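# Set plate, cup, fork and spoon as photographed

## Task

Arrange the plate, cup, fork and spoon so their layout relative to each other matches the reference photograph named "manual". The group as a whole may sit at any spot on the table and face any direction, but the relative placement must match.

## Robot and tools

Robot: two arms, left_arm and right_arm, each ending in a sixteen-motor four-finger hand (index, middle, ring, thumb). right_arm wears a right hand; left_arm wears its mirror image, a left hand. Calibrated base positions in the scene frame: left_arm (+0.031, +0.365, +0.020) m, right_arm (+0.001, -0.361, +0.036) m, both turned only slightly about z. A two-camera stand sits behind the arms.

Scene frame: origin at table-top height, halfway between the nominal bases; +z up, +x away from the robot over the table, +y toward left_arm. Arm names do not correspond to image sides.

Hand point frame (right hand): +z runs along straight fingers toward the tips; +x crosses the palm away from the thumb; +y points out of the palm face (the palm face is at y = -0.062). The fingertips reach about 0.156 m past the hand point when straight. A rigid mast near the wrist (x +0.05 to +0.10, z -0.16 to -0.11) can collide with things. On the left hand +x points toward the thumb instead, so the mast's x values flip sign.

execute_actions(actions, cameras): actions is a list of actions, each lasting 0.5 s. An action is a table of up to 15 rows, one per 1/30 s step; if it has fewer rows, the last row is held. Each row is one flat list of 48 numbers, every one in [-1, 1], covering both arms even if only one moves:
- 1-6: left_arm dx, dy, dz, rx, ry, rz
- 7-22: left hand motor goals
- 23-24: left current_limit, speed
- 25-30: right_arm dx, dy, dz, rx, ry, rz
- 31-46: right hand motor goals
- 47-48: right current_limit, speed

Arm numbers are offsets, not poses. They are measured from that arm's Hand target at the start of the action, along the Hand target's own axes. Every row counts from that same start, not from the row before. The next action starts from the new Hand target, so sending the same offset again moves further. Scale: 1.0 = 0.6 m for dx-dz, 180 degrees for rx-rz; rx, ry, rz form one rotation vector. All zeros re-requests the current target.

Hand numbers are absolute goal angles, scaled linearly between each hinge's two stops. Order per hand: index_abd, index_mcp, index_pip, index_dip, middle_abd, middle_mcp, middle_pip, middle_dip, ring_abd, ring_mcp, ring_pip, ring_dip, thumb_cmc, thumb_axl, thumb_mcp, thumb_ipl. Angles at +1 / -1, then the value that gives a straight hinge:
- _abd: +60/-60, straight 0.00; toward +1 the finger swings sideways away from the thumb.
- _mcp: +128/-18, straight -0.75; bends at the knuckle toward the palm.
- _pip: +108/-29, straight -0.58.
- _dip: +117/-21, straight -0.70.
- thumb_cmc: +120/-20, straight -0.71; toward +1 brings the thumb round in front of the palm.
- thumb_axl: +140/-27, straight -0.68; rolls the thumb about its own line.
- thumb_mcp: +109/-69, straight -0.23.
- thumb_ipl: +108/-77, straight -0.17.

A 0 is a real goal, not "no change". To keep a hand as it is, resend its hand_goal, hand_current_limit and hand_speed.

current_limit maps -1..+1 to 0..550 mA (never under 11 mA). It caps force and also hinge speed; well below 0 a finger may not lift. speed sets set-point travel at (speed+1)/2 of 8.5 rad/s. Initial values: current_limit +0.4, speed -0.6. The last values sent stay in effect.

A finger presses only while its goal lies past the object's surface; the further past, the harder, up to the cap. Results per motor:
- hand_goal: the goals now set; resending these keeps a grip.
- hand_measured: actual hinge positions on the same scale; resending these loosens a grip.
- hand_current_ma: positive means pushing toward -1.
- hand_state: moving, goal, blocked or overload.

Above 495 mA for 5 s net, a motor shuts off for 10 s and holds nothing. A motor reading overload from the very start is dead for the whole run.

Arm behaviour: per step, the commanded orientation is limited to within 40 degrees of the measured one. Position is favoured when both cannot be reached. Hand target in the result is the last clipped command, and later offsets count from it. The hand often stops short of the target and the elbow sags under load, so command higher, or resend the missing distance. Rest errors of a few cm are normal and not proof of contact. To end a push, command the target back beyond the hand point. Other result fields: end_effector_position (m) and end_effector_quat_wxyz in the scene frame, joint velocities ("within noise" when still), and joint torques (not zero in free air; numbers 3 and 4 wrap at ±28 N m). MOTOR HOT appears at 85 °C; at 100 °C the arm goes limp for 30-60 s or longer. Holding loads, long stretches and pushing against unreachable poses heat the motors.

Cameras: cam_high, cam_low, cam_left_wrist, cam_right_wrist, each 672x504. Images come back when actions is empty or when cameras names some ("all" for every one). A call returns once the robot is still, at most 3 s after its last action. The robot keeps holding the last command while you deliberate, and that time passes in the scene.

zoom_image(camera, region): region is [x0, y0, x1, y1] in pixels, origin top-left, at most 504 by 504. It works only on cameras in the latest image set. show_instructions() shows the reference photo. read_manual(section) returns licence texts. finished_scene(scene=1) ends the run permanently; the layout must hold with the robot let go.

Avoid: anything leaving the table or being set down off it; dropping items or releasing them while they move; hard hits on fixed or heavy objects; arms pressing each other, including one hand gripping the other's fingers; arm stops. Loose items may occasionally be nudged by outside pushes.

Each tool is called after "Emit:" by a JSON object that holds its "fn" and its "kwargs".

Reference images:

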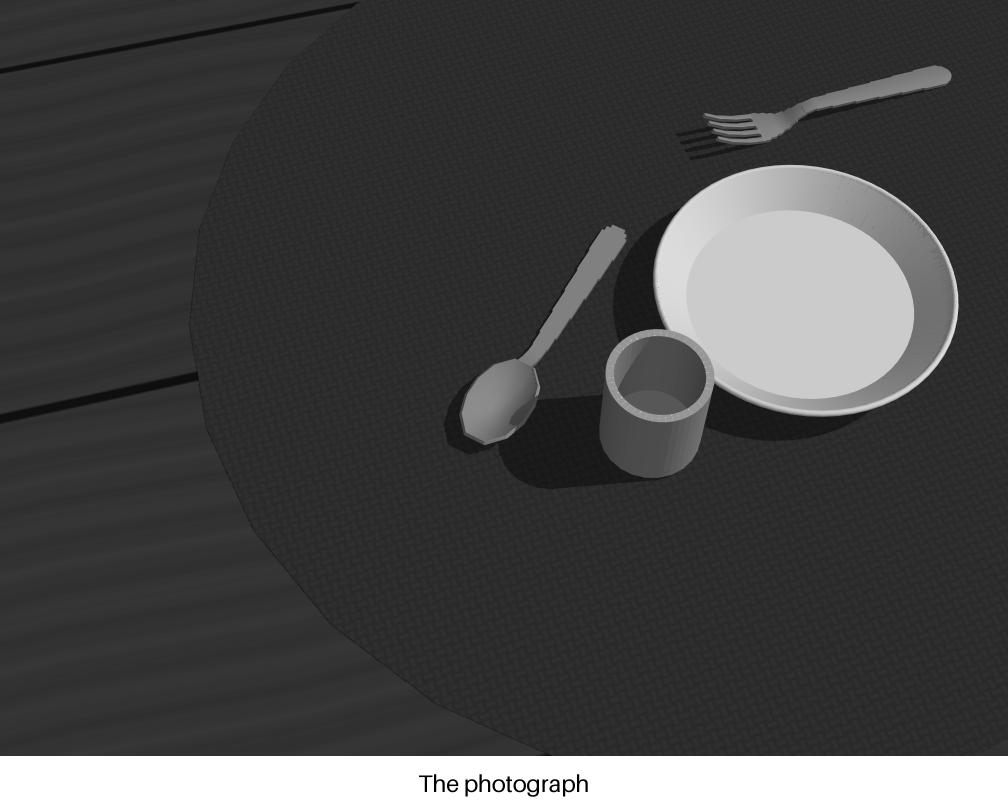

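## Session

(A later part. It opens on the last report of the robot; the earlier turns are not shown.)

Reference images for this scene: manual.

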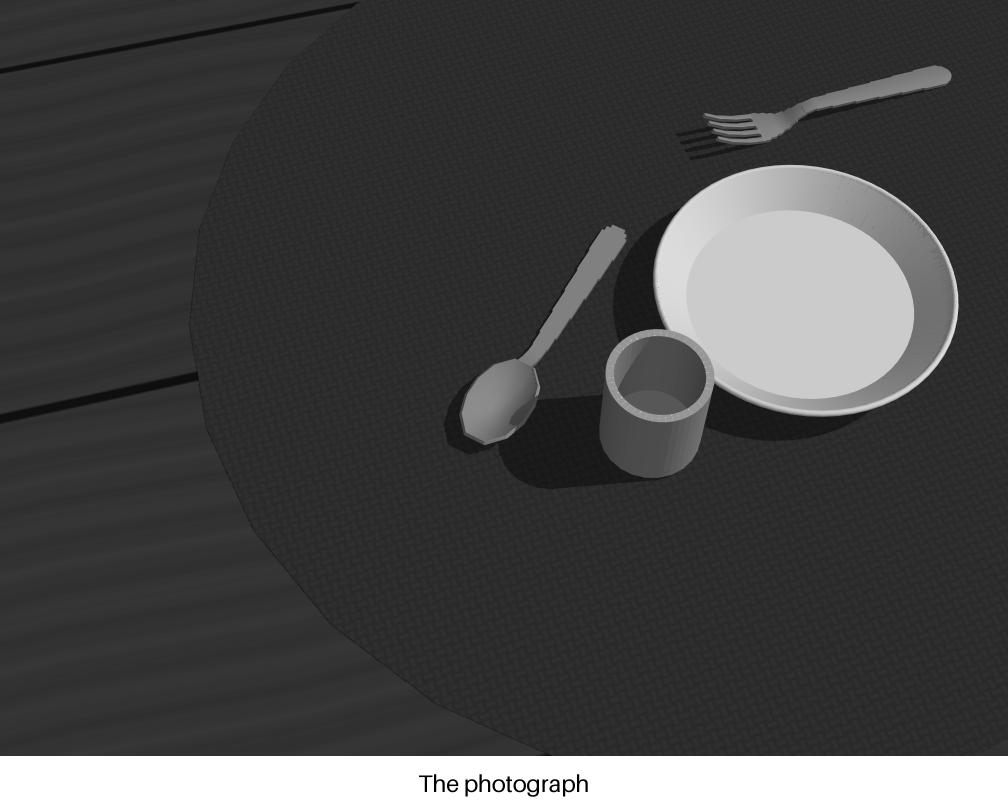

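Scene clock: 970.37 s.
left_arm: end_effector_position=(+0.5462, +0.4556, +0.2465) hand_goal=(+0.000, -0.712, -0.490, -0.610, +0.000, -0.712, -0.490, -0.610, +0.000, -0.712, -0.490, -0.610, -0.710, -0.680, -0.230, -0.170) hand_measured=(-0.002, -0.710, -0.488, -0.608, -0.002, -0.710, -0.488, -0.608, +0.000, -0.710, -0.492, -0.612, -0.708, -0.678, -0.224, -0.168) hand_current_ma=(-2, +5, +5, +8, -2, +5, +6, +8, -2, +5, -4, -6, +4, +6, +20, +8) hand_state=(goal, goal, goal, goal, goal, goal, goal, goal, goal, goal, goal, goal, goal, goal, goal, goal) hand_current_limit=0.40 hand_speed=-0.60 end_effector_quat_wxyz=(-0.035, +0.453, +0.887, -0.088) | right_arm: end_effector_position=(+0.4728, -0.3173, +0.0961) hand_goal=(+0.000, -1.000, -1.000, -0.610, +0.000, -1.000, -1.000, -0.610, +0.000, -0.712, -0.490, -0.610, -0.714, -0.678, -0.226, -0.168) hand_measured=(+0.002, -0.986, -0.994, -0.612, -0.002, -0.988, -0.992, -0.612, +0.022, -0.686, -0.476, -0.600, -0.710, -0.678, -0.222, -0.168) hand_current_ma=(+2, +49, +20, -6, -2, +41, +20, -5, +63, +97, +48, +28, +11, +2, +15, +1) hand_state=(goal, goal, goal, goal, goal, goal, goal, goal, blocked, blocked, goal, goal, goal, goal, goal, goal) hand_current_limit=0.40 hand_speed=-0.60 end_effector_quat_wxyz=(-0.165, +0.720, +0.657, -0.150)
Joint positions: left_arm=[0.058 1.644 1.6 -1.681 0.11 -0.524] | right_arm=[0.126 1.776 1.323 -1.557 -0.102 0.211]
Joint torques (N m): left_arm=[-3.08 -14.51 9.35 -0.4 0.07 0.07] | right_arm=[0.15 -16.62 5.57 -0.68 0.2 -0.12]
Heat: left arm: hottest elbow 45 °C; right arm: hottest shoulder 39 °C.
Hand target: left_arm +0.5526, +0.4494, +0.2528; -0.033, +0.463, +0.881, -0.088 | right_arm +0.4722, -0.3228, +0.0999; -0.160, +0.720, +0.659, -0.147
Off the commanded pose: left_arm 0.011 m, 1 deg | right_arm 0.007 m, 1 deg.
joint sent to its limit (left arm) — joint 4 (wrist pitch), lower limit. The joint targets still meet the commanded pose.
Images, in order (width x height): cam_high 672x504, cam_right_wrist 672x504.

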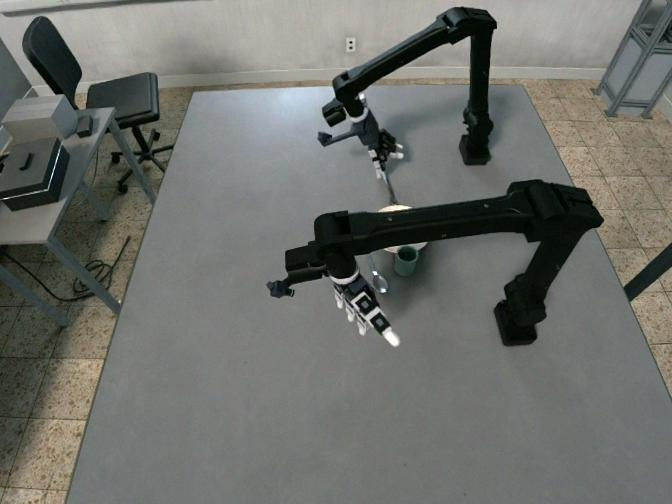

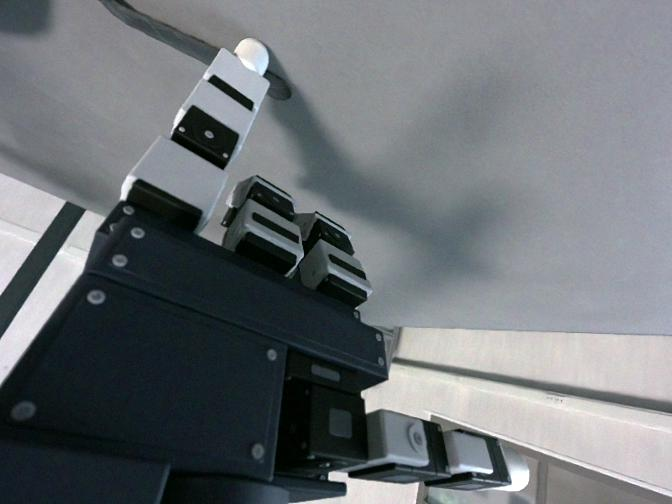

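Emit:
{"fn": "execute_actions", "kwargs": {"actions": [[[0,0,0,0,0,0,0,-0.712,-0.489,-0.609,0,-0.712,-0.489,-0.609,0,-0.712,-0.489,-0.609,-0.71,-0.68,-0.23,-0.17,0.4,-0.6, 0.0009,-0.0167,-0.075,0,0,0, 0,-1,-1,-0.609,0,-1,-1,-0.609,0,-0.712,-0.489,-0.609,-0.714,-0.678,-0.226,-0.168,0.4,-0.6]],[[0,0,0,0,0,0,0,-0.712,-0.489,-0.609,0,-0.712,-0.489,-0.609,0,-0.712,-0.489,-0.609,-0.71,-0.68,-0.23,-0.17,0.4,-0.6, 0,0,0,0,0,0, 0,-0.712,-0.489,-0.609,0,-0.712,-0.489,-0.609,0,-0.712,-0.489,-0.609,-0.714,-0.678,-0.226,-0.168,0.4,-0.6]],[[0,0,0,0,0,0,0,-0.712,-0.489,-0.609,0,-0.712,-0.489,-0.609,0,-0.712,-0.489,-0.609,-0.71,-0.68,-0.23,-0.17,0.4,-0.6, 0.201,-0.1032,0.0482,0,-0.0306,-0.0654, 0,-0.712,-0.489,-0.609,0,-0.712,-0.489,-0.609,0,-0.712,-0.489,-0.609,-0.714,-0.678,-0.226,-0.168,0.4,-0.6]]], "cameras": ["cam_high","cam_right_wrist"]}}

Emit:
{"fn": "zoom_image", "kwargs": {"camera": "cam_high", "region": [340, 140, 420, 220]}}

Scene clock: 984.27 s.
left_arm: end_effector_position=(+0.5462, +0.4556, +0.2465) hand_goal=(+0.000, -0.712, -0.490, -0.610, +0.000, -0.712, -0.490, -0.610, +0.000, -0.712, -0.490, -0.610, -0.710, -0.680, -0.230, -0.170) hand_measured=(-0.002, -0.710, -0.488, -0.608, -0.002, -0.710, -0.488, -0.608, +0.000, -0.710, -0.492, -0.612, -0.708, -0.678, -0.224, -0.168) hand_current_ma=(-2, +5, +5, +8, -2, +5, +6, +8, -2, +5, -4, -6, +4, +6, +20, +8) hand_state=(goal, goal, goal, goal, goal, goal, goal, goal, goal, goal, goal, goal, goal, goal, goal, goal) hand_current_limit=0.40 hand_speed=-0.60 end_effector_quat_wxyz=(-0.035, +0.453, +0.887, -0.088) | right_arm: end_effector_position=(+0.4142, -0.1972, +0.1295) hand_goal=(+0.000, -0.712, -0.490, -0.610, +0.000, -0.712, -0.490, -0.610, +0.000, -0.712, -0.490, -0.610, -0.714, -0.678, -0.226, -0.168) hand_measured=(+0.002, -0.706, -0.492, -0.612, -0.002, -0.708, -0.492, -0.612, +0.002, -0.700, -0.486, -0.608, -0.710, -0.678, -0.222, -0.168) hand_current_ma=(+2, +16, -3, -6, -2, +14, -3, -5, +4, +39, +11, +6, +11, +2, +15, +1) hand_state=(goal, goal, goal, goal, goal, goal, goal, goal, goal, goal, goal, goal, goal, goal, goal, goal) hand_current_limit=0.40 hand_speed=-0.60 end_effector_quat_wxyz=(-0.152, +0.631, +0.738, -0.181)
Joint positions: left_arm=[0.058 1.644 1.6 -1.681 0.11 -0.524] | right_arm=[0.413 1.691 1.301 -1.645 -0.12 0.243]
Joint torques (N m): left_arm=[-2.78 -14.56 9.42 -0.23 0 0] | right_arm=[0.44 -15.68 8.35 -0.84 -0.06 0.15]
Heat: left arm: hottest elbow 45 °C; right arm: hottest shoulder 40 °C.
Hand target: left_arm +0.5526, +0.4494, +0.2528; -0.033, +0.463, +0.881, -0.088 | right_arm +0.4248, -0.1970, +0.1449; -0.142, +0.641, +0.736, -0.164
Off the commanded pose: left_arm 0.011 m, 1 deg | right_arm 0.019 m, 3 deg.
joint sent to its limit (left arm) — joint 4 (wrist pitch), lower limit. The joint targets still meet the commanded pose.
Images, in order (width x height): cam_high 672x504, cam_right_wrist 672x504.

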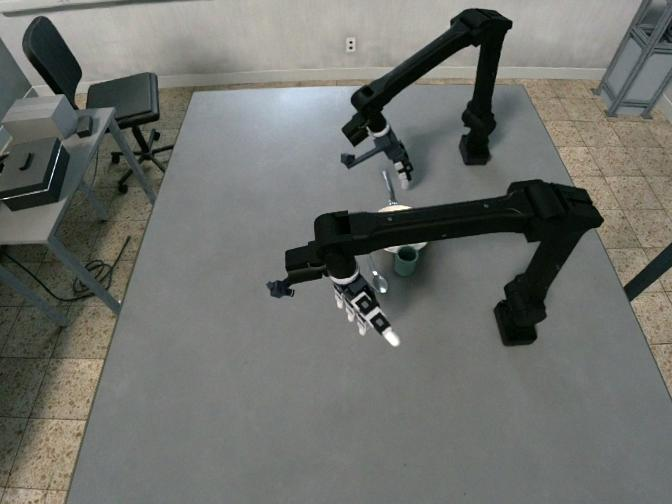

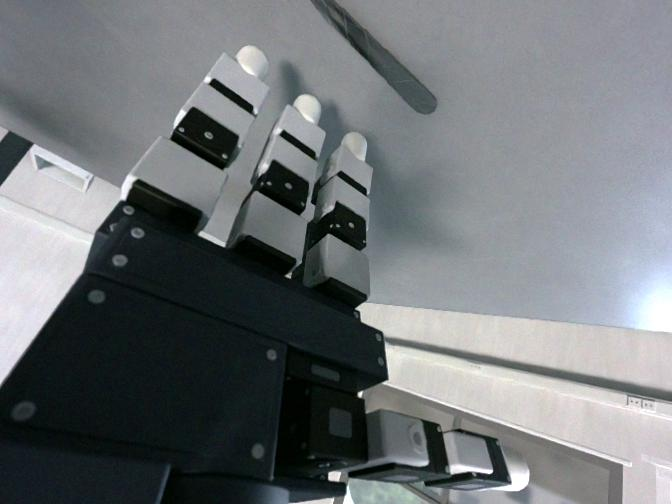

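Scaled by 6.300 from the camera's 672x504 image, which has a finer 960x720 frame.

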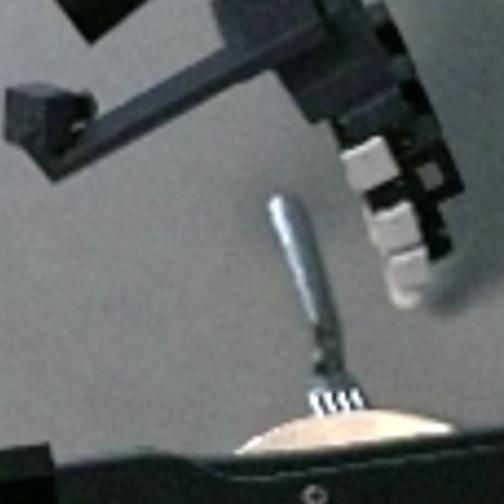

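Emit:
{"fn": "execute_actions", "kwargs": {"actions": [[[0,0,0,0,0,0,0,-0.712,-0.489,-0.609,0,-0.712,-0.489,-0.609,0,-0.712,-0.489,-0.609,-0.71,-0.68,-0.23,-0.17,0.4,-0.6, 0.0177,0.0285,0.0695,0,0,0, 0,-0.712,-0.489,-0.609,0,-0.712,-0.489,-0.609,0,-0.712,-0.489,-0.609,-0.714,-0.678,-0.226,-0.168,0.4,-0.6]]], "cameras": ["cam_high","cam_right_wrist"]}}

Emit:
{"fn": "execute_actions", "kwargs": {"actions": [[[0,0,0,0,0,0,0,-0.712,-0.489,-0.609,0,-0.712,-0.489,-0.609,0,-0.712,-0.489,-0.609,-0.71,-0.68,-0.23,-0.17,0.4,-0.6, 0.0045,0.0775,-0.0362,0,0,0, 0,-0.712,-0.489,-0.609,0,-0.712,-0.489,-0.609,0,-0.712,-0.489,-0.609,-0.714,-0.678,-0.226,-0.168,0.4,-0.6]]], "cameras": ["cam_high","cam_right_wrist"]}}

Emit:
{"fn": "zoom_image", "kwargs": {"camera": "cam_high", "region": [340, 140, 420, 220]}}

Scene clock: 994.60 s.
left_arm: end_effector_position=(+0.5462, +0.4556, +0.2465) hand_goal=(+0.000, -0.712, -0.490, -0.610, +0.000, -0.712, -0.490, -0.610, +0.000, -0.712, -0.490, -0.610, -0.710, -0.680, -0.230, -0.170) hand_measured=(-0.002, -0.710, -0.488, -0.608, -0.002, -0.710, -0.488, -0.608, +0.000, -0.710, -0.492, -0.612, -0.708, -0.678, -0.224, -0.168) hand_current_ma=(-2, +5, +5, +8, -2, +5, +6, +8, -2, +5, -4, -6, +4, +6, +20, +8) hand_state=(goal, goal, goal, goal, goal, goal, goal, goal, goal, goal, goal, goal, goal, goal, goal, goal) hand_current_limit=0.40 hand_speed=-0.60 end_effector_quat_wxyz=(-0.035, +0.453, +0.887, -0.088) | right_arm: end_effector_position=(+0.4205, -0.1918, +0.1038) hand_goal=(+0.000, -0.712, -0.490, -0.610, +0.000, -0.712, -0.490, -0.610, +0.000, -0.712, -0.490, -0.610, -0.714, -0.678, -0.226, -0.168) hand_measured=(+0.002, -0.706, -0.492, -0.612, -0.002, -0.708, -0.492, -0.612, +0.002, -0.702, -0.486, -0.608, -0.710, -0.678, -0.222, -0.168) hand_current_ma=(+2, +16, -3, -6, -2, +14, -3, -5, +4, +35, +10, +6, +11, +2, +15, +1) hand_state=(goal, goal, goal, goal, goal, goal, goal, goal, goal, goal, goal, goal, goal, goal, goal, goal) hand_current_limit=0.40 hand_speed=-0.60 end_effector_quat_wxyz=(-0.143, +0.639, +0.738, -0.162)
Joint positions: left_arm=[0.058 1.644 1.6 -1.681 0.11 -0.524] | right_arm=[0.419 1.709 1.256 -1.536 -0.126 0.264]
Joint torques (N m): left_arm=[-2.9 -15.38 9.24 -0.16 -0.01 -0.01] | right_arm=[1.9 -12.98 6.79 -0.36 -0.24 0.14]
Heat: left arm: hottest elbow 45 °C; right arm: hottest shoulder 40 °C.
Hand target: left_arm +0.5526, +0.4494, +0.2528; -0.033, +0.463, +0.881, -0.088 | right_arm +0.4211, -0.1868, +0.0999; -0.142, +0.641, +0.736, -0.164
Off the commanded pose: left_arm 0.011 m, 1 deg | right_arm 0.006 m, 0 deg.
joint sent to its limit (left arm) — joint 4 (wrist pitch), lower limit. The joint targets still meet the commanded pose.
Images, in order (width x height): cam_high 672x504, cam_right_wrist 672x504.

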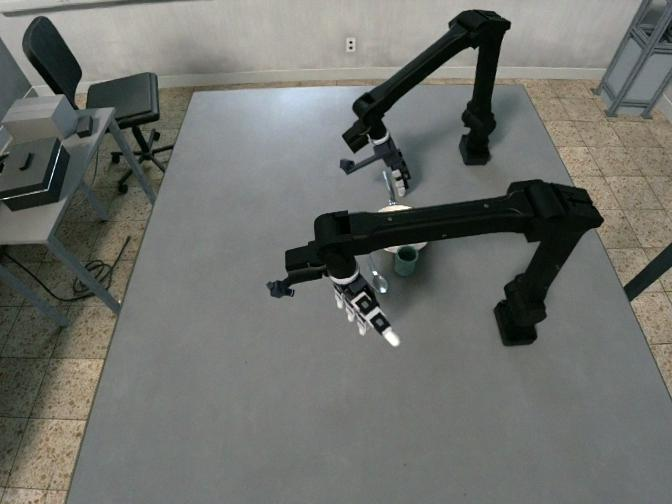

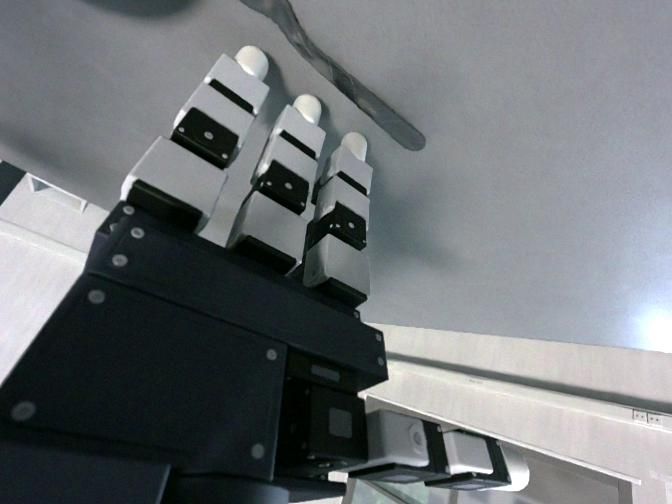

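Scene clock: 995.37 s.
left_arm: end_effector_position=(+0.5462, +0.4556, +0.2465) hand_goal=(+0.000, -0.712, -0.490, -0.610, +0.000, -0.712, -0.490, -0.610, +0.000, -0.712, -0.490, -0.610, -0.710, -0.680, -0.230, -0.170) hand_measured=(-0.002, -0.710, -0.488, -0.608, -0.002, -0.710, -0.488, -0.608, +0.000, -0.710, -0.492, -0.612, -0.708, -0.678, -0.224, -0.168) hand_current_ma=(-2, +5, +5, +8, -2, +5, +6, +8, -2, +5, -4, -6, +4, +6, +20, +8) hand_state=(goal, goal, goal, goal, goal, goal, goal, goal, goal, goal, goal, goal, goal, goal, goal, goal) hand_current_limit=0.40 hand_speed=-0.60 end_effector_quat_wxyz=(-0.035, +0.453, +0.887, -0.088) | right_arm: end_effector_position=(+0.4548, -0.1798, +0.0975) hand_goal=(+0.000, -0.712, -0.490, -0.610, +0.000, -0.712, -0.490, -0.610, +0.000, -0.712, -0.490, -0.610, -0.714, -0.678, -0.226, -0.168) hand_measured=(-0.002, -0.732, -0.500, -0.612, -0.002, -0.718, -0.496, -0.612, +0.002, -0.702, -0.486, -0.608, -0.710, -0.678, -0.222, -0.168) hand_current_ma=(-5, -71, -32, -7, -3, -21, -17, -6, +4, +31, +9, +6, +12, +2, +15, +1) hand_state=(goal, goal, goal, goal, goal, goal, goal, goal, goal, goal, goal, goal, goal, goal, goal, goal) hand_current_limit=0.40 hand_speed=-0.60 end_effector_quat_wxyz=(-0.144, +0.639, +0.735, -0.174)
Joint positions: left_arm=[0.058 1.644 1.6 -1.681 0.11 -0.524] | right_arm=[0.415 1.816 1.385 -1.581 -0.117 0.264]
Joint torques (N m): left_arm=[-2.55 -15.44 9.35 -0.27 0 0.04] | right_arm=[0.32 -13.98 9.7 -0.85 -0.15 -0.09]
Heat: left arm: hottest elbow 45 °C; right arm: hottest shoulder 40 °C.
Hand target: left_arm +0.5526, +0.4494, +0.2528; -0.033, +0.463, +0.881, -0.088 | right_arm +0.4716, -0.1771, +0.0999; -0.142, +0.641, +0.736, -0.164
Off the commanded pose: left_arm 0.011 m, 1 deg | right_arm 0.017 m, 1 deg.
joint sent to its limit (left arm) — joint 4 (wrist pitch), lower limit. The joint targets still meet the commanded pose.
Images, in order (width x height): cam_high 672x504, cam_right_wrist 672x504.

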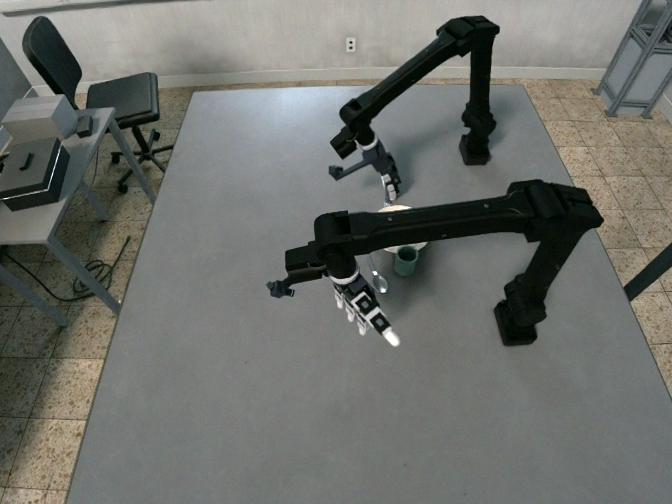

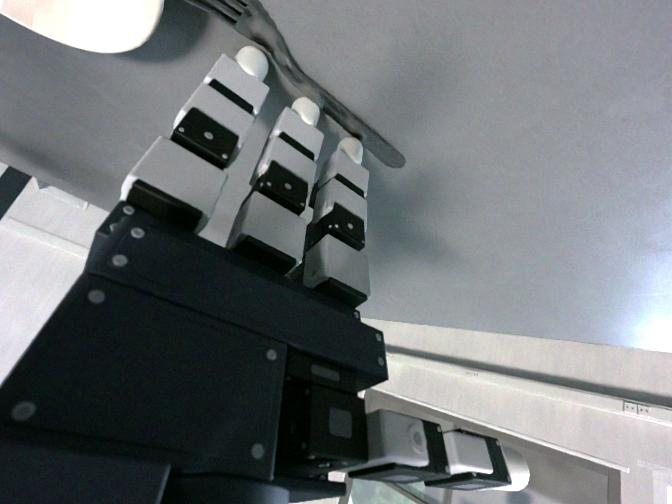

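Scaled by 6.300 from the camera's 672x504 image, which has a finer 960x720 frame.

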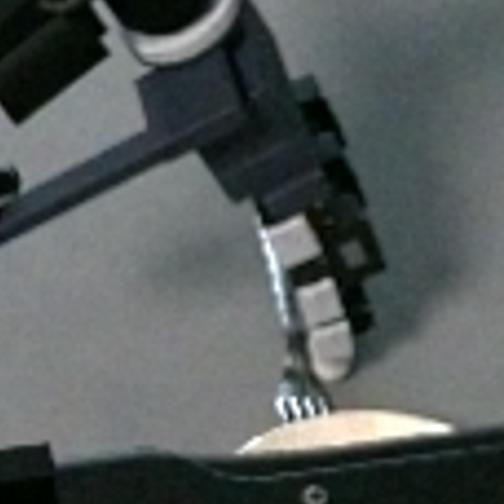

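Emit:
{"fn": "execute_actions", "kwargs": {"actions": [[[0,0,0,0,0,0,0,-0.712,-0.489,-0.609,0,-0.712,-0.489,-0.609,0,-0.712,-0.489,-0.609,-0.71,-0.68,-0.23,-0.17,0.4,-0.6, 0.004,0.0697,-0.0325,0,0,0, 0,-0.712,-0.489,-0.609,0,-0.712,-0.489,-0.609,0,-0.712,-0.489,-0.609,-0.714,-0.678,-0.226,-0.168,0.4,-0.6]]], "cameras": ["cam_high","cam_right_wrist"]}}

Emit:
{"fn": "zoom_image", "kwargs": {"camera": "cam_high", "region": [340, 140, 420, 220]}}

Scene clock: 1000.20 s.
left_arm: end_effector_position=(+0.5462, +0.4556, +0.2465) hand_goal=(+0.000, -0.712, -0.490, -0.610, +0.000, -0.712, -0.490, -0.610, +0.000, -0.712, -0.490, -0.610, -0.710, -0.680, -0.230, -0.170) hand_measured=(-0.002, -0.710, -0.488, -0.608, -0.002, -0.710, -0.488, -0.608, +0.000, -0.710, -0.492, -0.612, -0.708, -0.678, -0.224, -0.168) hand_current_ma=(-2, +5, +5, +8, -2, +5, +6, +8, -2, +5, -4, -6, +4, +6, +20, +8) hand_state=(goal, goal, goal, goal, goal, goal, goal, goal, goal, goal, goal, goal, goal, goal, goal, goal) hand_current_limit=0.40 hand_speed=-0.60 end_effector_quat_wxyz=(-0.035, +0.453, +0.887, -0.088) | right_arm: end_effector_position=(+0.5026, -0.1704, +0.0981) hand_goal=(+0.000, -0.712, -0.490, -0.610, +0.000, -0.712, -0.490, -0.610, +0.000, -0.712, -0.490, -0.610, -0.714, -0.678, -0.226, -0.168) hand_measured=(-0.002, -0.708, -0.492, -0.612, -0.002, -0.708, -0.492, -0.612, +0.000, -0.738, -0.504, -0.616, -0.710, -0.678, -0.222, -0.168) hand_current_ma=(-5, +12, -3, -7, -7, +9, -4, -6, +0, -94, -45, -17, +12, +2, +15, +1) hand_state=(goal, goal, goal, goal, goal, goal, goal, goal, goal, blocked, goal, goal, goal, goal, goal, goal) hand_current_limit=0.40 hand_speed=-0.60 end_effector_quat_wxyz=(-0.144, +0.641, +0.734, -0.170)
Joint positions: left_arm=[0.058 1.644 1.6 -1.681 0.11 -0.524] | right_arm=[0.393 1.926 1.553 -1.634 -0.111 0.249]
Joint torques (N m): left_arm=[-3.31 -15.09 9.33 -0.13 -0.03 -0.03] | right_arm=[0.44 -16.26 9.66 -0.91 -0.05 -0.13]
Heat: left arm: hottest elbow 45 °C; right arm: hottest shoulder 40 °C.
Hand target: left_arm +0.5526, +0.4494, +0.2528; -0.033, +0.463, +0.881, -0.088 | right_arm +0.5170, -0.1683, +0.0998; -0.142, +0.641, +0.736, -0.164
Off the commanded pose: left_arm 0.011 m, 1 deg | right_arm 0.015 m, 1 deg.
joint sent to its limit (left arm) — joint 4 (wrist pitch), lower limit. The joint targets still meet the commanded pose.
Images, in order (width x height): cam_high 672x504, cam_right_wrist 672x504.

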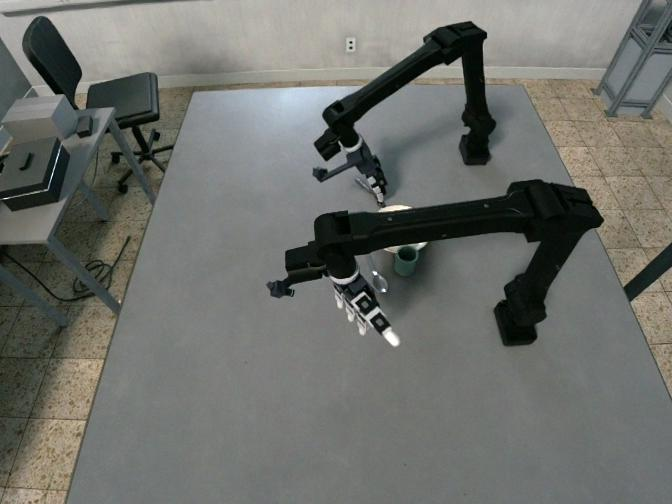

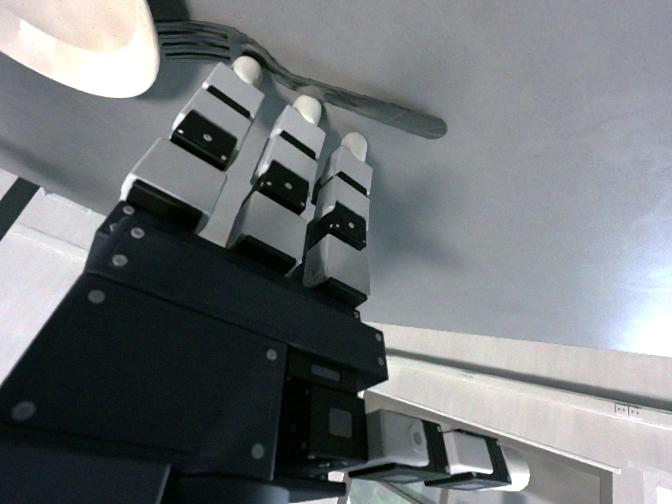

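Scaled by 6.300 from the camera's 672x504 image, which has a finer 960x720 frame.

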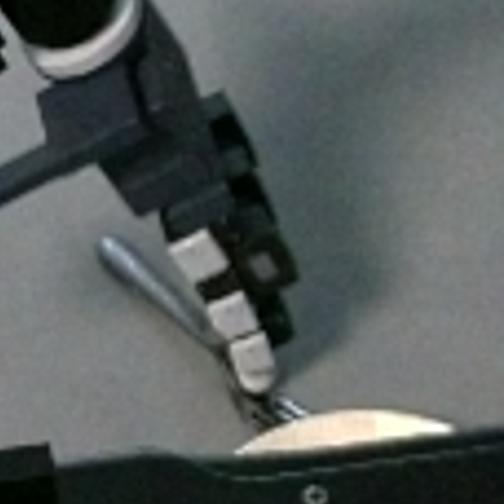

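Emit:
{"fn": "execute_actions", "kwargs": {"actions": [[[0,0,0,0,0,0,0,-0.712,-0.489,-0.609,0,-0.712,-0.489,-0.609,0,-0.712,-0.489,-0.609,-0.71,-0.68,-0.23,-0.17,0.4,-0.6, 0.0029,-0.0468,-0.061,0,0,0, 0,-0.712,-0.489,-0.609,0,-0.712,-0.489,-0.609,0,-0.712,-0.489,-0.609,-0.714,-0.678,-0.226,-0.168,0.4,-0.6]],[[0,0,0,0,0,0,0,-0.712,-0.489,-0.609,0,-0.712,-0.489,-0.609,0,-0.712,-0.489,-0.609,-0.71,-0.68,-0.23,-0.17,0.4,-0.6, 0,0,0,0,0,0, 0,-1,-1,-0.609,0,-1,-1,-0.609,0,-0.712,-0.489,-0.609,-0.714,-0.678,-0.226,-0.168,0.4,-0.6]],[[0,0,0,0,0,0,0,-0.712,-0.489,-0.609,0,-0.712,-0.489,-0.609,0,-0.712,-0.489,-0.609,-0.71,-0.68,-0.23,-0.17,0.4,-0.6, -0.1903,0.09,-0.0237,0,0.0306,0.0654, 0,-1,-1,-0.609,0,-1,-1,-0.609,0,-0.712,-0.489,-0.609,-0.714,-0.678,-0.226,-0.168,0.4,-0.6]],[[0,0,0,0,0,0,0,-0.712,-0.489,-0.609,0,-0.712,-0.489,-0.609,0,-0.712,-0.489,-0.609,-0.71,-0.68,-0.23,-0.17,0.4,-0.6, 0,0,0,0,0,0, 0,-1,-1,-0.609,0,-1,-1,-0.609,0,-0.712,-0.489,-0.609,-0.714,-0.678,-0.226,-0.168,0.4,-0.6]]], "cameras": ["cam_high","cam_right_wrist"]}}

Emit:
{"fn": "zoom_image", "kwargs": {"camera": "cam_high", "region": [340, 140, 420, 220]}}

Scene clock: 1023.93 s.
left_arm: end_effector_position=(+0.5462, +0.4556, +0.2465) hand_goal=(+0.000, -0.712, -0.490, -0.610, +0.000, -0.712, -0.490, -0.610, +0.000, -0.712, -0.490, -0.610, -0.710, -0.680, -0.230, -0.170) hand_measured=(-0.002, -0.710, -0.488, -0.608, -0.002, -0.710, -0.488, -0.608, +0.000, -0.710, -0.492, -0.612, -0.708, -0.678, -0.224, -0.168) hand_current_ma=(-2, +5, +5, +8, -2, +5, +6, +8, -2, +5, -4, -6, +4, +6, +20, +8) hand_state=(goal, goal, goal, goal, goal, goal, goal, goal, goal, goal, goal, goal, goal, goal, goal, goal) hand_current_limit=0.40 hand_speed=-0.60 end_effector_quat_wxyz=(-0.035, +0.453, +0.887, -0.088) | right_arm: end_effector_position=(+0.5636, -0.2750, +0.1257) hand_goal=(+0.000, -1.000, -1.000, -0.610, +0.000, -1.000, -1.000, -0.610, +0.000, -0.712, -0.490, -0.610, -0.714, -0.678, -0.226, -0.168) hand_measured=(-0.002, -0.980, -0.992, -0.612, -0.002, -0.982, -0.992, -0.612, +0.000, -0.708, -0.492, -0.612, -0.710, -0.678, -0.222, -0.168) hand_current_ma=(-4, +73, +25, -7, -4, +60, +25, -6, +0, +11, -3, -6, +12, +2, +15, +1) hand_state=(goal, blocked, goal, goal, goal, goal, goal, goal, goal, goal, goal, goal, goal, goal, goal, goal) hand_current_limit=0.40 hand_speed=-0.60 end_effector_quat_wxyz=(-0.151, +0.719, +0.665, -0.135)
Joint positions: left_arm=[0.058 1.644 1.6 -1.681 0.11 -0.524] | right_arm=[0.179 1.955 1.678 -1.687 -0.113 0.249]
Joint torques (N m): left_arm=[-3.19 -15.33 9.48 -0.01 -0.06 0.03] | right_arm=[1.14 -17.96 10.43 -1.18 -0.18 0.11]
Heat: left arm: hottest elbow 45 °C; right arm: hottest shoulder 39 °C.
Hand target: left_arm +0.5526, +0.4494, +0.2528; -0.033, +0.463, +0.881, -0.088 | right_arm +0.5770, -0.2735, +0.1349; -0.160, +0.720, +0.659, -0.147
Off the commanded pose: left_arm 0.011 m, 1 deg | right_arm 0.016 m, 2 deg.
joint sent to its limit (left arm) — joint 4 (wrist pitch), lower limit. The joint targets still meet the commanded pose.
joint sent to its limit (right arm) — joint 4 (wrist pitch), lower limit. The joint targets are off in orientation, not in position.
Images, in order (width x height): cam_high 672x504, cam_right_wrist 672x504.

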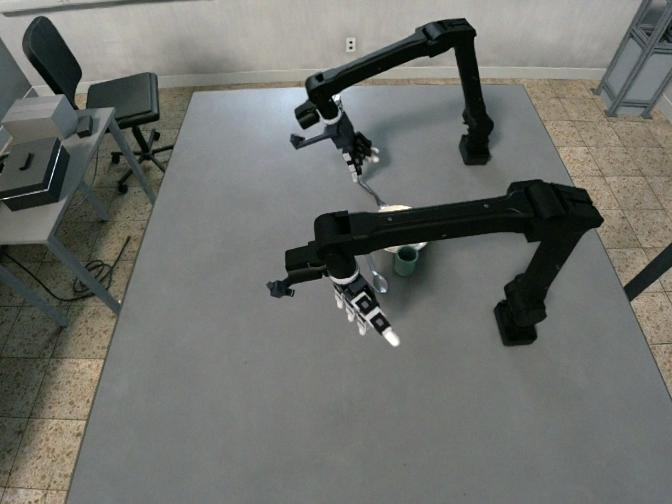

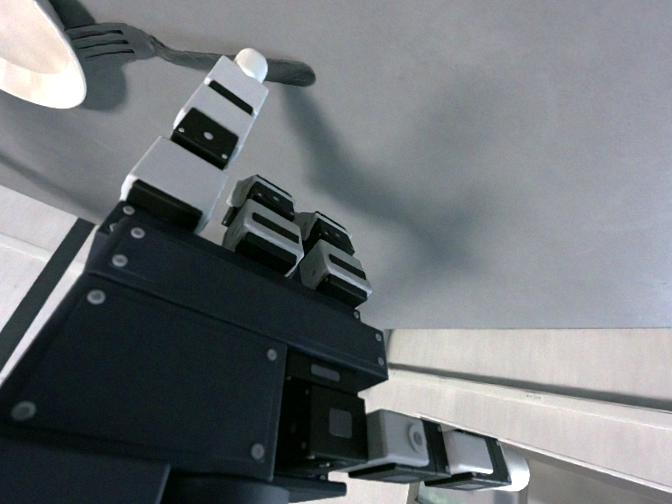

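Scaled by 6.300 from the camera's 672x504 image, which has a finer 960x720 frame.

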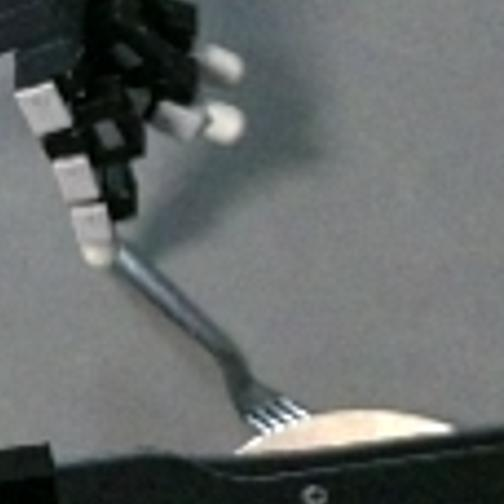

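Emit:
{"fn": "execute_actions", "kwargs": {"actions": [[[0,0,0,0,0,0,0,-0.712,-0.489,-0.609,0,-0.712,-0.489,-0.609,0,-0.712,-0.489,-0.609,-0.71,-0.68,-0.23,-0.17,0.4,-0.6, 0,0.0247,0.0529,0,0,0, 0,-1,-1,-0.609,0,-1,-1,-0.609,0,-0.712,-0.489,-0.609,-0.714,-0.678,-0.226,-0.168,0.4,-0.6]],[[0,0,0,0,0,0,0,-0.712,-0.489,-0.609,0,-0.712,-0.489,-0.609,0,-0.712,-0.489,-0.609,-0.71,-0.68,-0.23,-0.17,0.4,-0.6, 0,0,0,0,0,0, 0,-1,-1,-0.609,0,-1,-1,-0.609,0,-0.712,-0.489,-0.609,-0.714,-0.678,-0.226,-0.168,0.4,-0.6]],[[0,0,0,0,0,0,0,-0.712,-0.489,-0.609,0,-0.712,-0.489,-0.609,0,-0.712,-0.489,-0.609,-0.71,-0.68,-0.23,-0.17,0.4,-0.6, -0.061,-0.0575,0.0269,0,0,0, 0,-1,-1,-0.609,0,-1,-1,-0.609,0,-0.712,-0.489,-0.609,-0.714,-0.678,-0.226,-0.168,0.4,-0.6]]], "cameras": ["cam_high","cam_right_wrist"]}}

Emit:
{"fn": "zoom_image", "kwargs": {"camera": "cam_high", "region": [340, 140, 420, 220]}}

Scene clock: 1033.77 s.
left_arm: end_effector_position=(+0.5462, +0.4556, +0.2465) hand_goal=(+0.000, -0.712, -0.490, -0.610, +0.000, -0.712, -0.490, -0.610, +0.000, -0.712, -0.490, -0.610, -0.710, -0.680, -0.230, -0.170) hand_measured=(-0.002, -0.710, -0.488, -0.608, -0.002, -0.710, -0.488, -0.608, +0.000, -0.710, -0.492, -0.612, -0.708, -0.678, -0.224, -0.168) hand_current_ma=(-2, +5, +5, +8, -2, +5, +6, +8, -2, +5, -4, -6, +4, +6, +20, +8) hand_state=(goal, goal, goal, goal, goal, goal, goal, goal, goal, goal, goal, goal, goal, goal, goal, goal) hand_current_limit=0.40 hand_speed=-0.60 end_effector_quat_wxyz=(-0.035, +0.453, +0.887, -0.088) | right_arm: end_effector_position=(+0.5373, -0.2993, +0.0978) hand_goal=(+0.000, -1.000, -1.000, -0.610, +0.000, -1.000, -1.000, -0.610, +0.000, -0.712, -0.490, -0.610, -0.714, -0.678, -0.226, -0.168) hand_measured=(-0.002, -0.982, -0.992, -0.612, -0.002, -0.984, -0.992, -0.612, +0.030, -0.694, -0.476, -0.602, -0.710, -0.678, -0.222, -0.168) hand_current_ma=(-3, +67, +23, -6, -4, +54, +23, -6, +90, +68, +43, +26, +13, +2, +15, +1) hand_state=(goal, goal, goal, goal, goal, goal, goal, goal, blocked, goal, goal, goal, goal, goal, goal, goal) hand_current_limit=0.40 hand_speed=-0.60 end_effector_quat_wxyz=(-0.164, +0.720, +0.658, -0.147)
Joint positions: left_arm=[0.058 1.644 1.6 -1.681 0.11 -0.524] | right_arm=[0.141 1.928 1.555 -1.63 -0.109 0.222]
Joint torques (N m): left_arm=[-2.08 -14.92 9.28 -0.27 0.07 -0.01] | right_arm=[0.56 -19.02 5.64 -0.64 0.26 -0.09]
Heat: left arm: hottest elbow 45 °C; right arm: hottest elbow 40 °C.
Hand target: left_arm +0.5526, +0.4494, +0.2528; -0.033, +0.463, +0.881, -0.088 | right_arm +0.5359, -0.3064, +0.0999; -0.160, +0.720, +0.659, -0.146
Off the commanded pose: left_arm 0.011 m, 1 deg | right_arm 0.008 m, 0 deg.
joint sent to its limit (left arm) — joint 4 (wrist pitch), lower limit. The joint targets still meet the commanded pose.
Images, in order (width x height): cam_high 672x504, cam_right_wrist 672x504.

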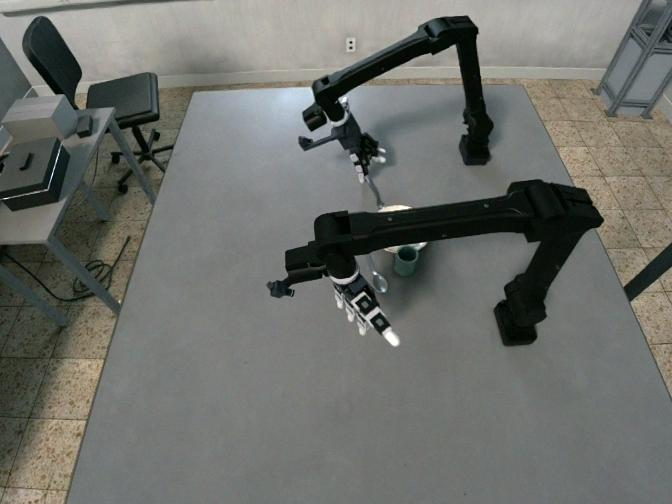

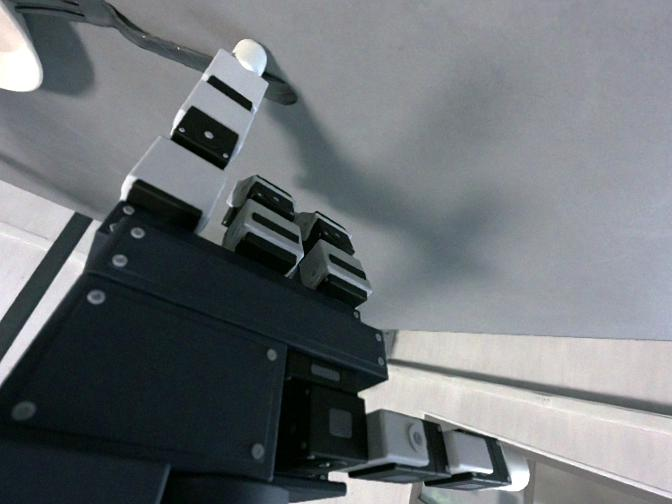

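Scaled by 6.300 from the camera's 672x504 image, which has a finer 960x720 frame.

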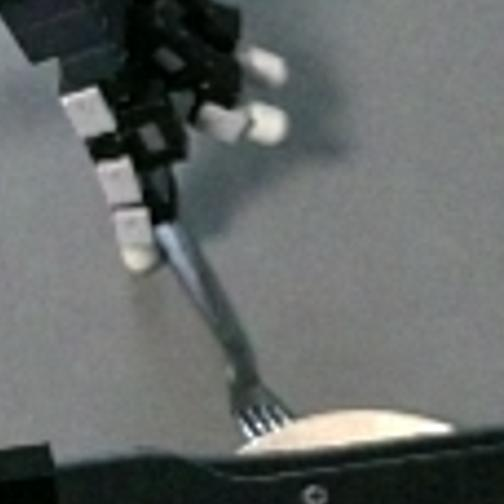

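Emit:
{"fn": "execute_actions", "kwargs": {"actions": [[[0,0,0,0,0,0,0,-0.712,-0.489,-0.609,0,-0.712,-0.489,-0.609,0,-0.712,-0.489,-0.609,-0.71,-0.68,-0.23,-0.17,0.4,-0.6, -0.0225,-0.0413,0.0193,0,0,0, 0,-1,-1,-0.609,0,-1,-1,-0.609,0,-0.712,-0.489,-0.609,-0.714,-0.678,-0.226,-0.168,0.4,-0.6]]], "cameras": ["cam_high"]}}

Emit:
{"fn": "zoom_image", "kwargs": {"camera": "cam_high", "region": [340, 140, 420, 220]}}

Scene clock: 1038.20 s.
left_arm: end_effector_position=(+0.5462, +0.4556, +0.2465) hand_goal=(+0.000, -0.712, -0.490, -0.610, +0.000, -0.712, -0.490, -0.610, +0.000, -0.712, -0.490, -0.610, -0.710, -0.680, -0.230, -0.170) hand_measured=(-0.002, -0.710, -0.488, -0.608, -0.002, -0.710, -0.488, -0.608, +0.000, -0.710, -0.492, -0.612, -0.708, -0.678, -0.224, -0.168) hand_current_ma=(-2, +5, +5, +8, -2, +5, +6, +8, -2, +5, -4, -6, +4, +6, +20, +8) hand_state=(goal, goal, goal, goal, goal, goal, goal, goal, goal, goal, goal, goal, goal, goal, goal, goal) hand_current_limit=0.40 hand_speed=-0.60 end_effector_quat_wxyz=(-0.035, +0.453, +0.887, -0.088) | right_arm: end_effector_position=(+0.5073, -0.3122, +0.0965) hand_goal=(+0.000, -1.000, -1.000, -0.610, +0.000, -1.000, -1.000, -0.610, +0.000, -0.712, -0.490, -0.610, -0.714, -0.678, -0.226, -0.168) hand_measured=(-0.002, -0.982, -0.992, -0.612, -0.002, -0.984, -0.992, -0.612, +0.014, -0.696, -0.480, -0.602, -0.710, -0.678, -0.222, -0.168) hand_current_ma=(-3, +66, +23, -6, -3, +53, +23, -6, +39, +54, +33, +22, +13, +2, +16, +1) hand_state=(goal, goal, goal, goal, goal, goal, goal, goal, goal, goal, goal, goal, goal, goal, goal, goal) hand_current_limit=0.40 hand_speed=-0.60 end_effector_quat_wxyz=(-0.165, +0.720, +0.657, -0.151)
Joint positions: left_arm=[0.058 1.644 1.6 -1.681 0.11 -0.524] | right_arm=[0.127 1.858 1.444 -1.597 -0.1 0.211]
Joint torques (N m): left_arm=[-2.08 -14.97 9.39 -0.2 0.01 0.02] | right_arm=[0.44 -17.67 5.74 -0.62 0.14 -0.13]
Heat: left arm: hottest elbow 45 °C; right arm: hottest shoulder 39 °C.
Hand target: left_arm +0.5526, +0.4494, +0.2528; -0.033, +0.463, +0.881, -0.088 | right_arm +0.5074, -0.3176, +0.1000; -0.160, +0.720, +0.659, -0.146
Off the commanded pose: left_arm 0.011 m, 1 deg | right_arm 0.006 m, 1 deg.
joint sent to its limit (left arm) — joint 4 (wrist pitch), lower limit. The joint targets still meet the commanded pose.
Images, in order (width x height): cam_high 672x504.

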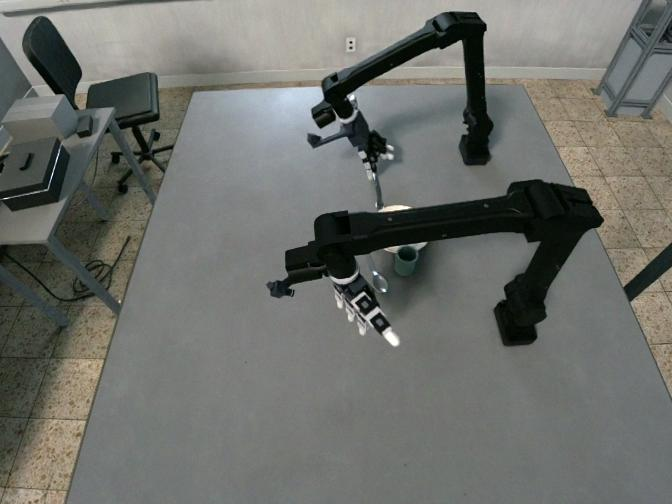

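Scaled by 6.300 from the camera's 672x504 image, which has a finer 960x720 frame.

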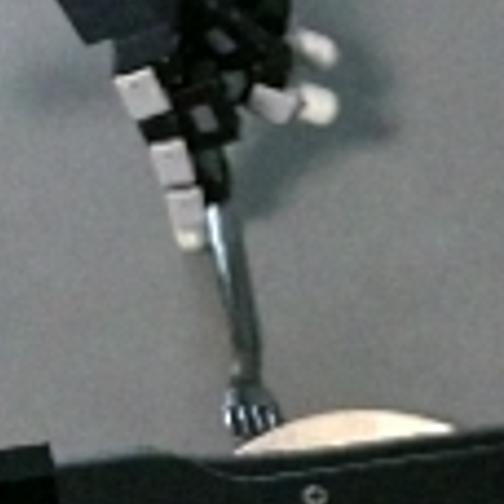

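Emit:
{"fn": "execute_actions", "kwargs": {"actions": [[[0,0,0,0,0,0,0,-0.712,-0.489,-0.609,0,-0.712,-0.489,-0.609,0,-0.712,-0.489,-0.609,-0.71,-0.68,-0.23,-0.17,0.4,-0.6, 0.0009,-0.0167,-0.075,0,0,0, 0,-1,-1,-0.609,0,-1,-1,-0.609,0,-0.712,-0.489,-0.609,-0.714,-0.678,-0.226,-0.168,0.4,-0.6]],[[0,0,0,0,0,0,0,-0.712,-0.489,-0.609,0,-0.712,-0.489,-0.609,0,-0.712,-0.489,-0.609,-0.71,-0.68,-0.23,-0.17,0.4,-0.6, 0,0,0,0,0,0, 0,-0.712,-0.489,-0.609,0,-0.712,-0.489,-0.609,0,-0.712,-0.489,-0.609,-0.714,-0.678,-0.226,-0.168,0.4,-0.6]],[[0,0,0,0,0,0,0,-0.712,-0.489,-0.609,0,-0.712,-0.489,-0.609,0,-0.712,-0.489,-0.609,-0.71,-0.68,-0.23,-0.17,0.4,-0.6, 0.2428,-0.1145,0.0625,0,-0.0141,-0.0302, 0,-0.712,-0.489,-0.609,0,-0.712,-0.489,-0.609,0,-0.712,-0.489,-0.609,-0.714,-0.678,-0.226,-0.168,0.4,-0.6]]], "cameras": ["cam_high","cam_right_wrist"]}}

Emit:
{"fn": "zoom_image", "kwargs": {"camera": "cam_high", "region": [340, 140, 420, 220]}}

Scene clock: 1055.57 s.
left_arm: end_effector_position=(+0.5462, +0.4556, +0.2465) hand_goal=(+0.000, -0.712, -0.490, -0.610, +0.000, -0.712, -0.490, -0.610, +0.000, -0.712, -0.490, -0.610, -0.710, -0.680, -0.230, -0.170) hand_measured=(-0.002, -0.710, -0.488, -0.608, -0.002, -0.710, -0.488, -0.608, +0.000, -0.710, -0.492, -0.612, -0.708, -0.678, -0.224, -0.168) hand_current_ma=(-2, +5, +5, +8, -2, +5, +6, +8, -2, +5, -4, -6, +4, +6, +20, +8) hand_state=(goal, goal, goal, goal, goal, goal, goal, goal, goal, goal, goal, goal, goal, goal, goal, goal) hand_current_limit=0.40 hand_speed=-0.60 end_effector_quat_wxyz=(-0.035, +0.453, +0.887, -0.088) | right_arm: end_effector_position=(+0.4400, -0.1696, +0.1206) hand_goal=(+0.000, -0.712, -0.490, -0.610, +0.000, -0.712, -0.490, -0.610, +0.000, -0.712, -0.490, -0.610, -0.714, -0.678, -0.226, -0.168) hand_measured=(-0.002, -0.706, -0.492, -0.612, -0.002, -0.708, -0.492, -0.612, +0.002, -0.700, -0.486, -0.608, -0.710, -0.678, -0.222, -0.168) hand_current_ma=(-3, +16, -3, -6, -3, +14, -3, -6, +4, +38, +11, +6, +13, +2, +16, +1) hand_state=(goal, goal, goal, goal, goal, goal, goal, goal, goal, goal, goal, goal, goal, goal, goal, goal) hand_current_limit=0.40 hand_speed=-0.60 end_effector_quat_wxyz=(-0.163, +0.677, +0.695, -0.178)
Joint positions: left_arm=[0.058 1.644 1.6 -1.681 0.11 -0.524] | right_arm=[0.441 1.795 1.418 -1.648 -0.182 0.387]
Joint torques (N m): left_arm=[-2.96 -15.03 9.21 0.02 0.02 0.02] | right_arm=[1.49 -18.08 8.65 -0.81 -0.15 0.14]
Heat: left arm: hottest elbow 45 °C; right arm: hottest shoulder 40 °C.
Hand target: left_arm +0.5526, +0.4494, +0.2528; -0.033, +0.463, +0.881, -0.088 | right_arm +0.4524, -0.1659, +0.1399; -0.152, +0.685, +0.696, -0.155
Off the commanded pose: left_arm 0.011 m, 1 deg | right_arm 0.023 m, 3 deg.
joint sent to its limit (left arm) — joint 4 (wrist pitch), lower limit. The joint targets still meet the commanded pose.
Images, in order (width x height): cam_high 672x504, cam_right_wrist 672x504.

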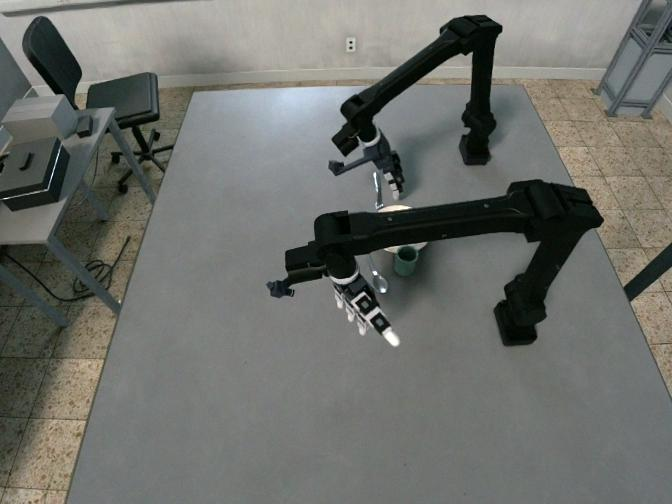

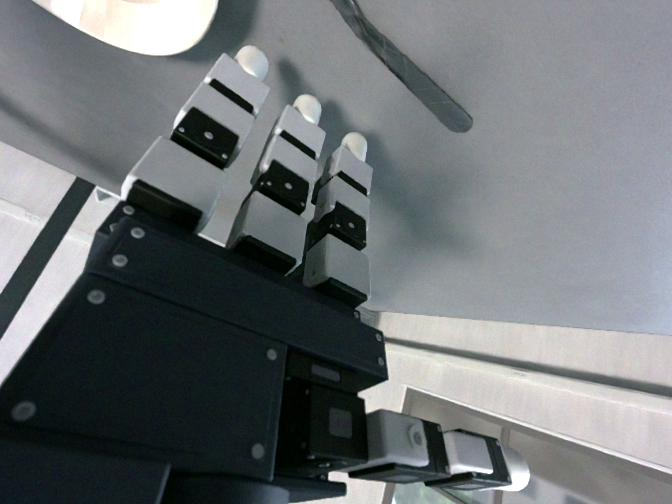

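Scaled by 6.300 from the camera's 672x504 image, which has a finer 960x720 frame.

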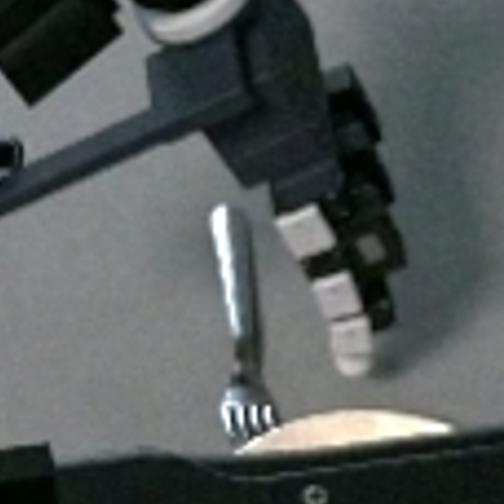

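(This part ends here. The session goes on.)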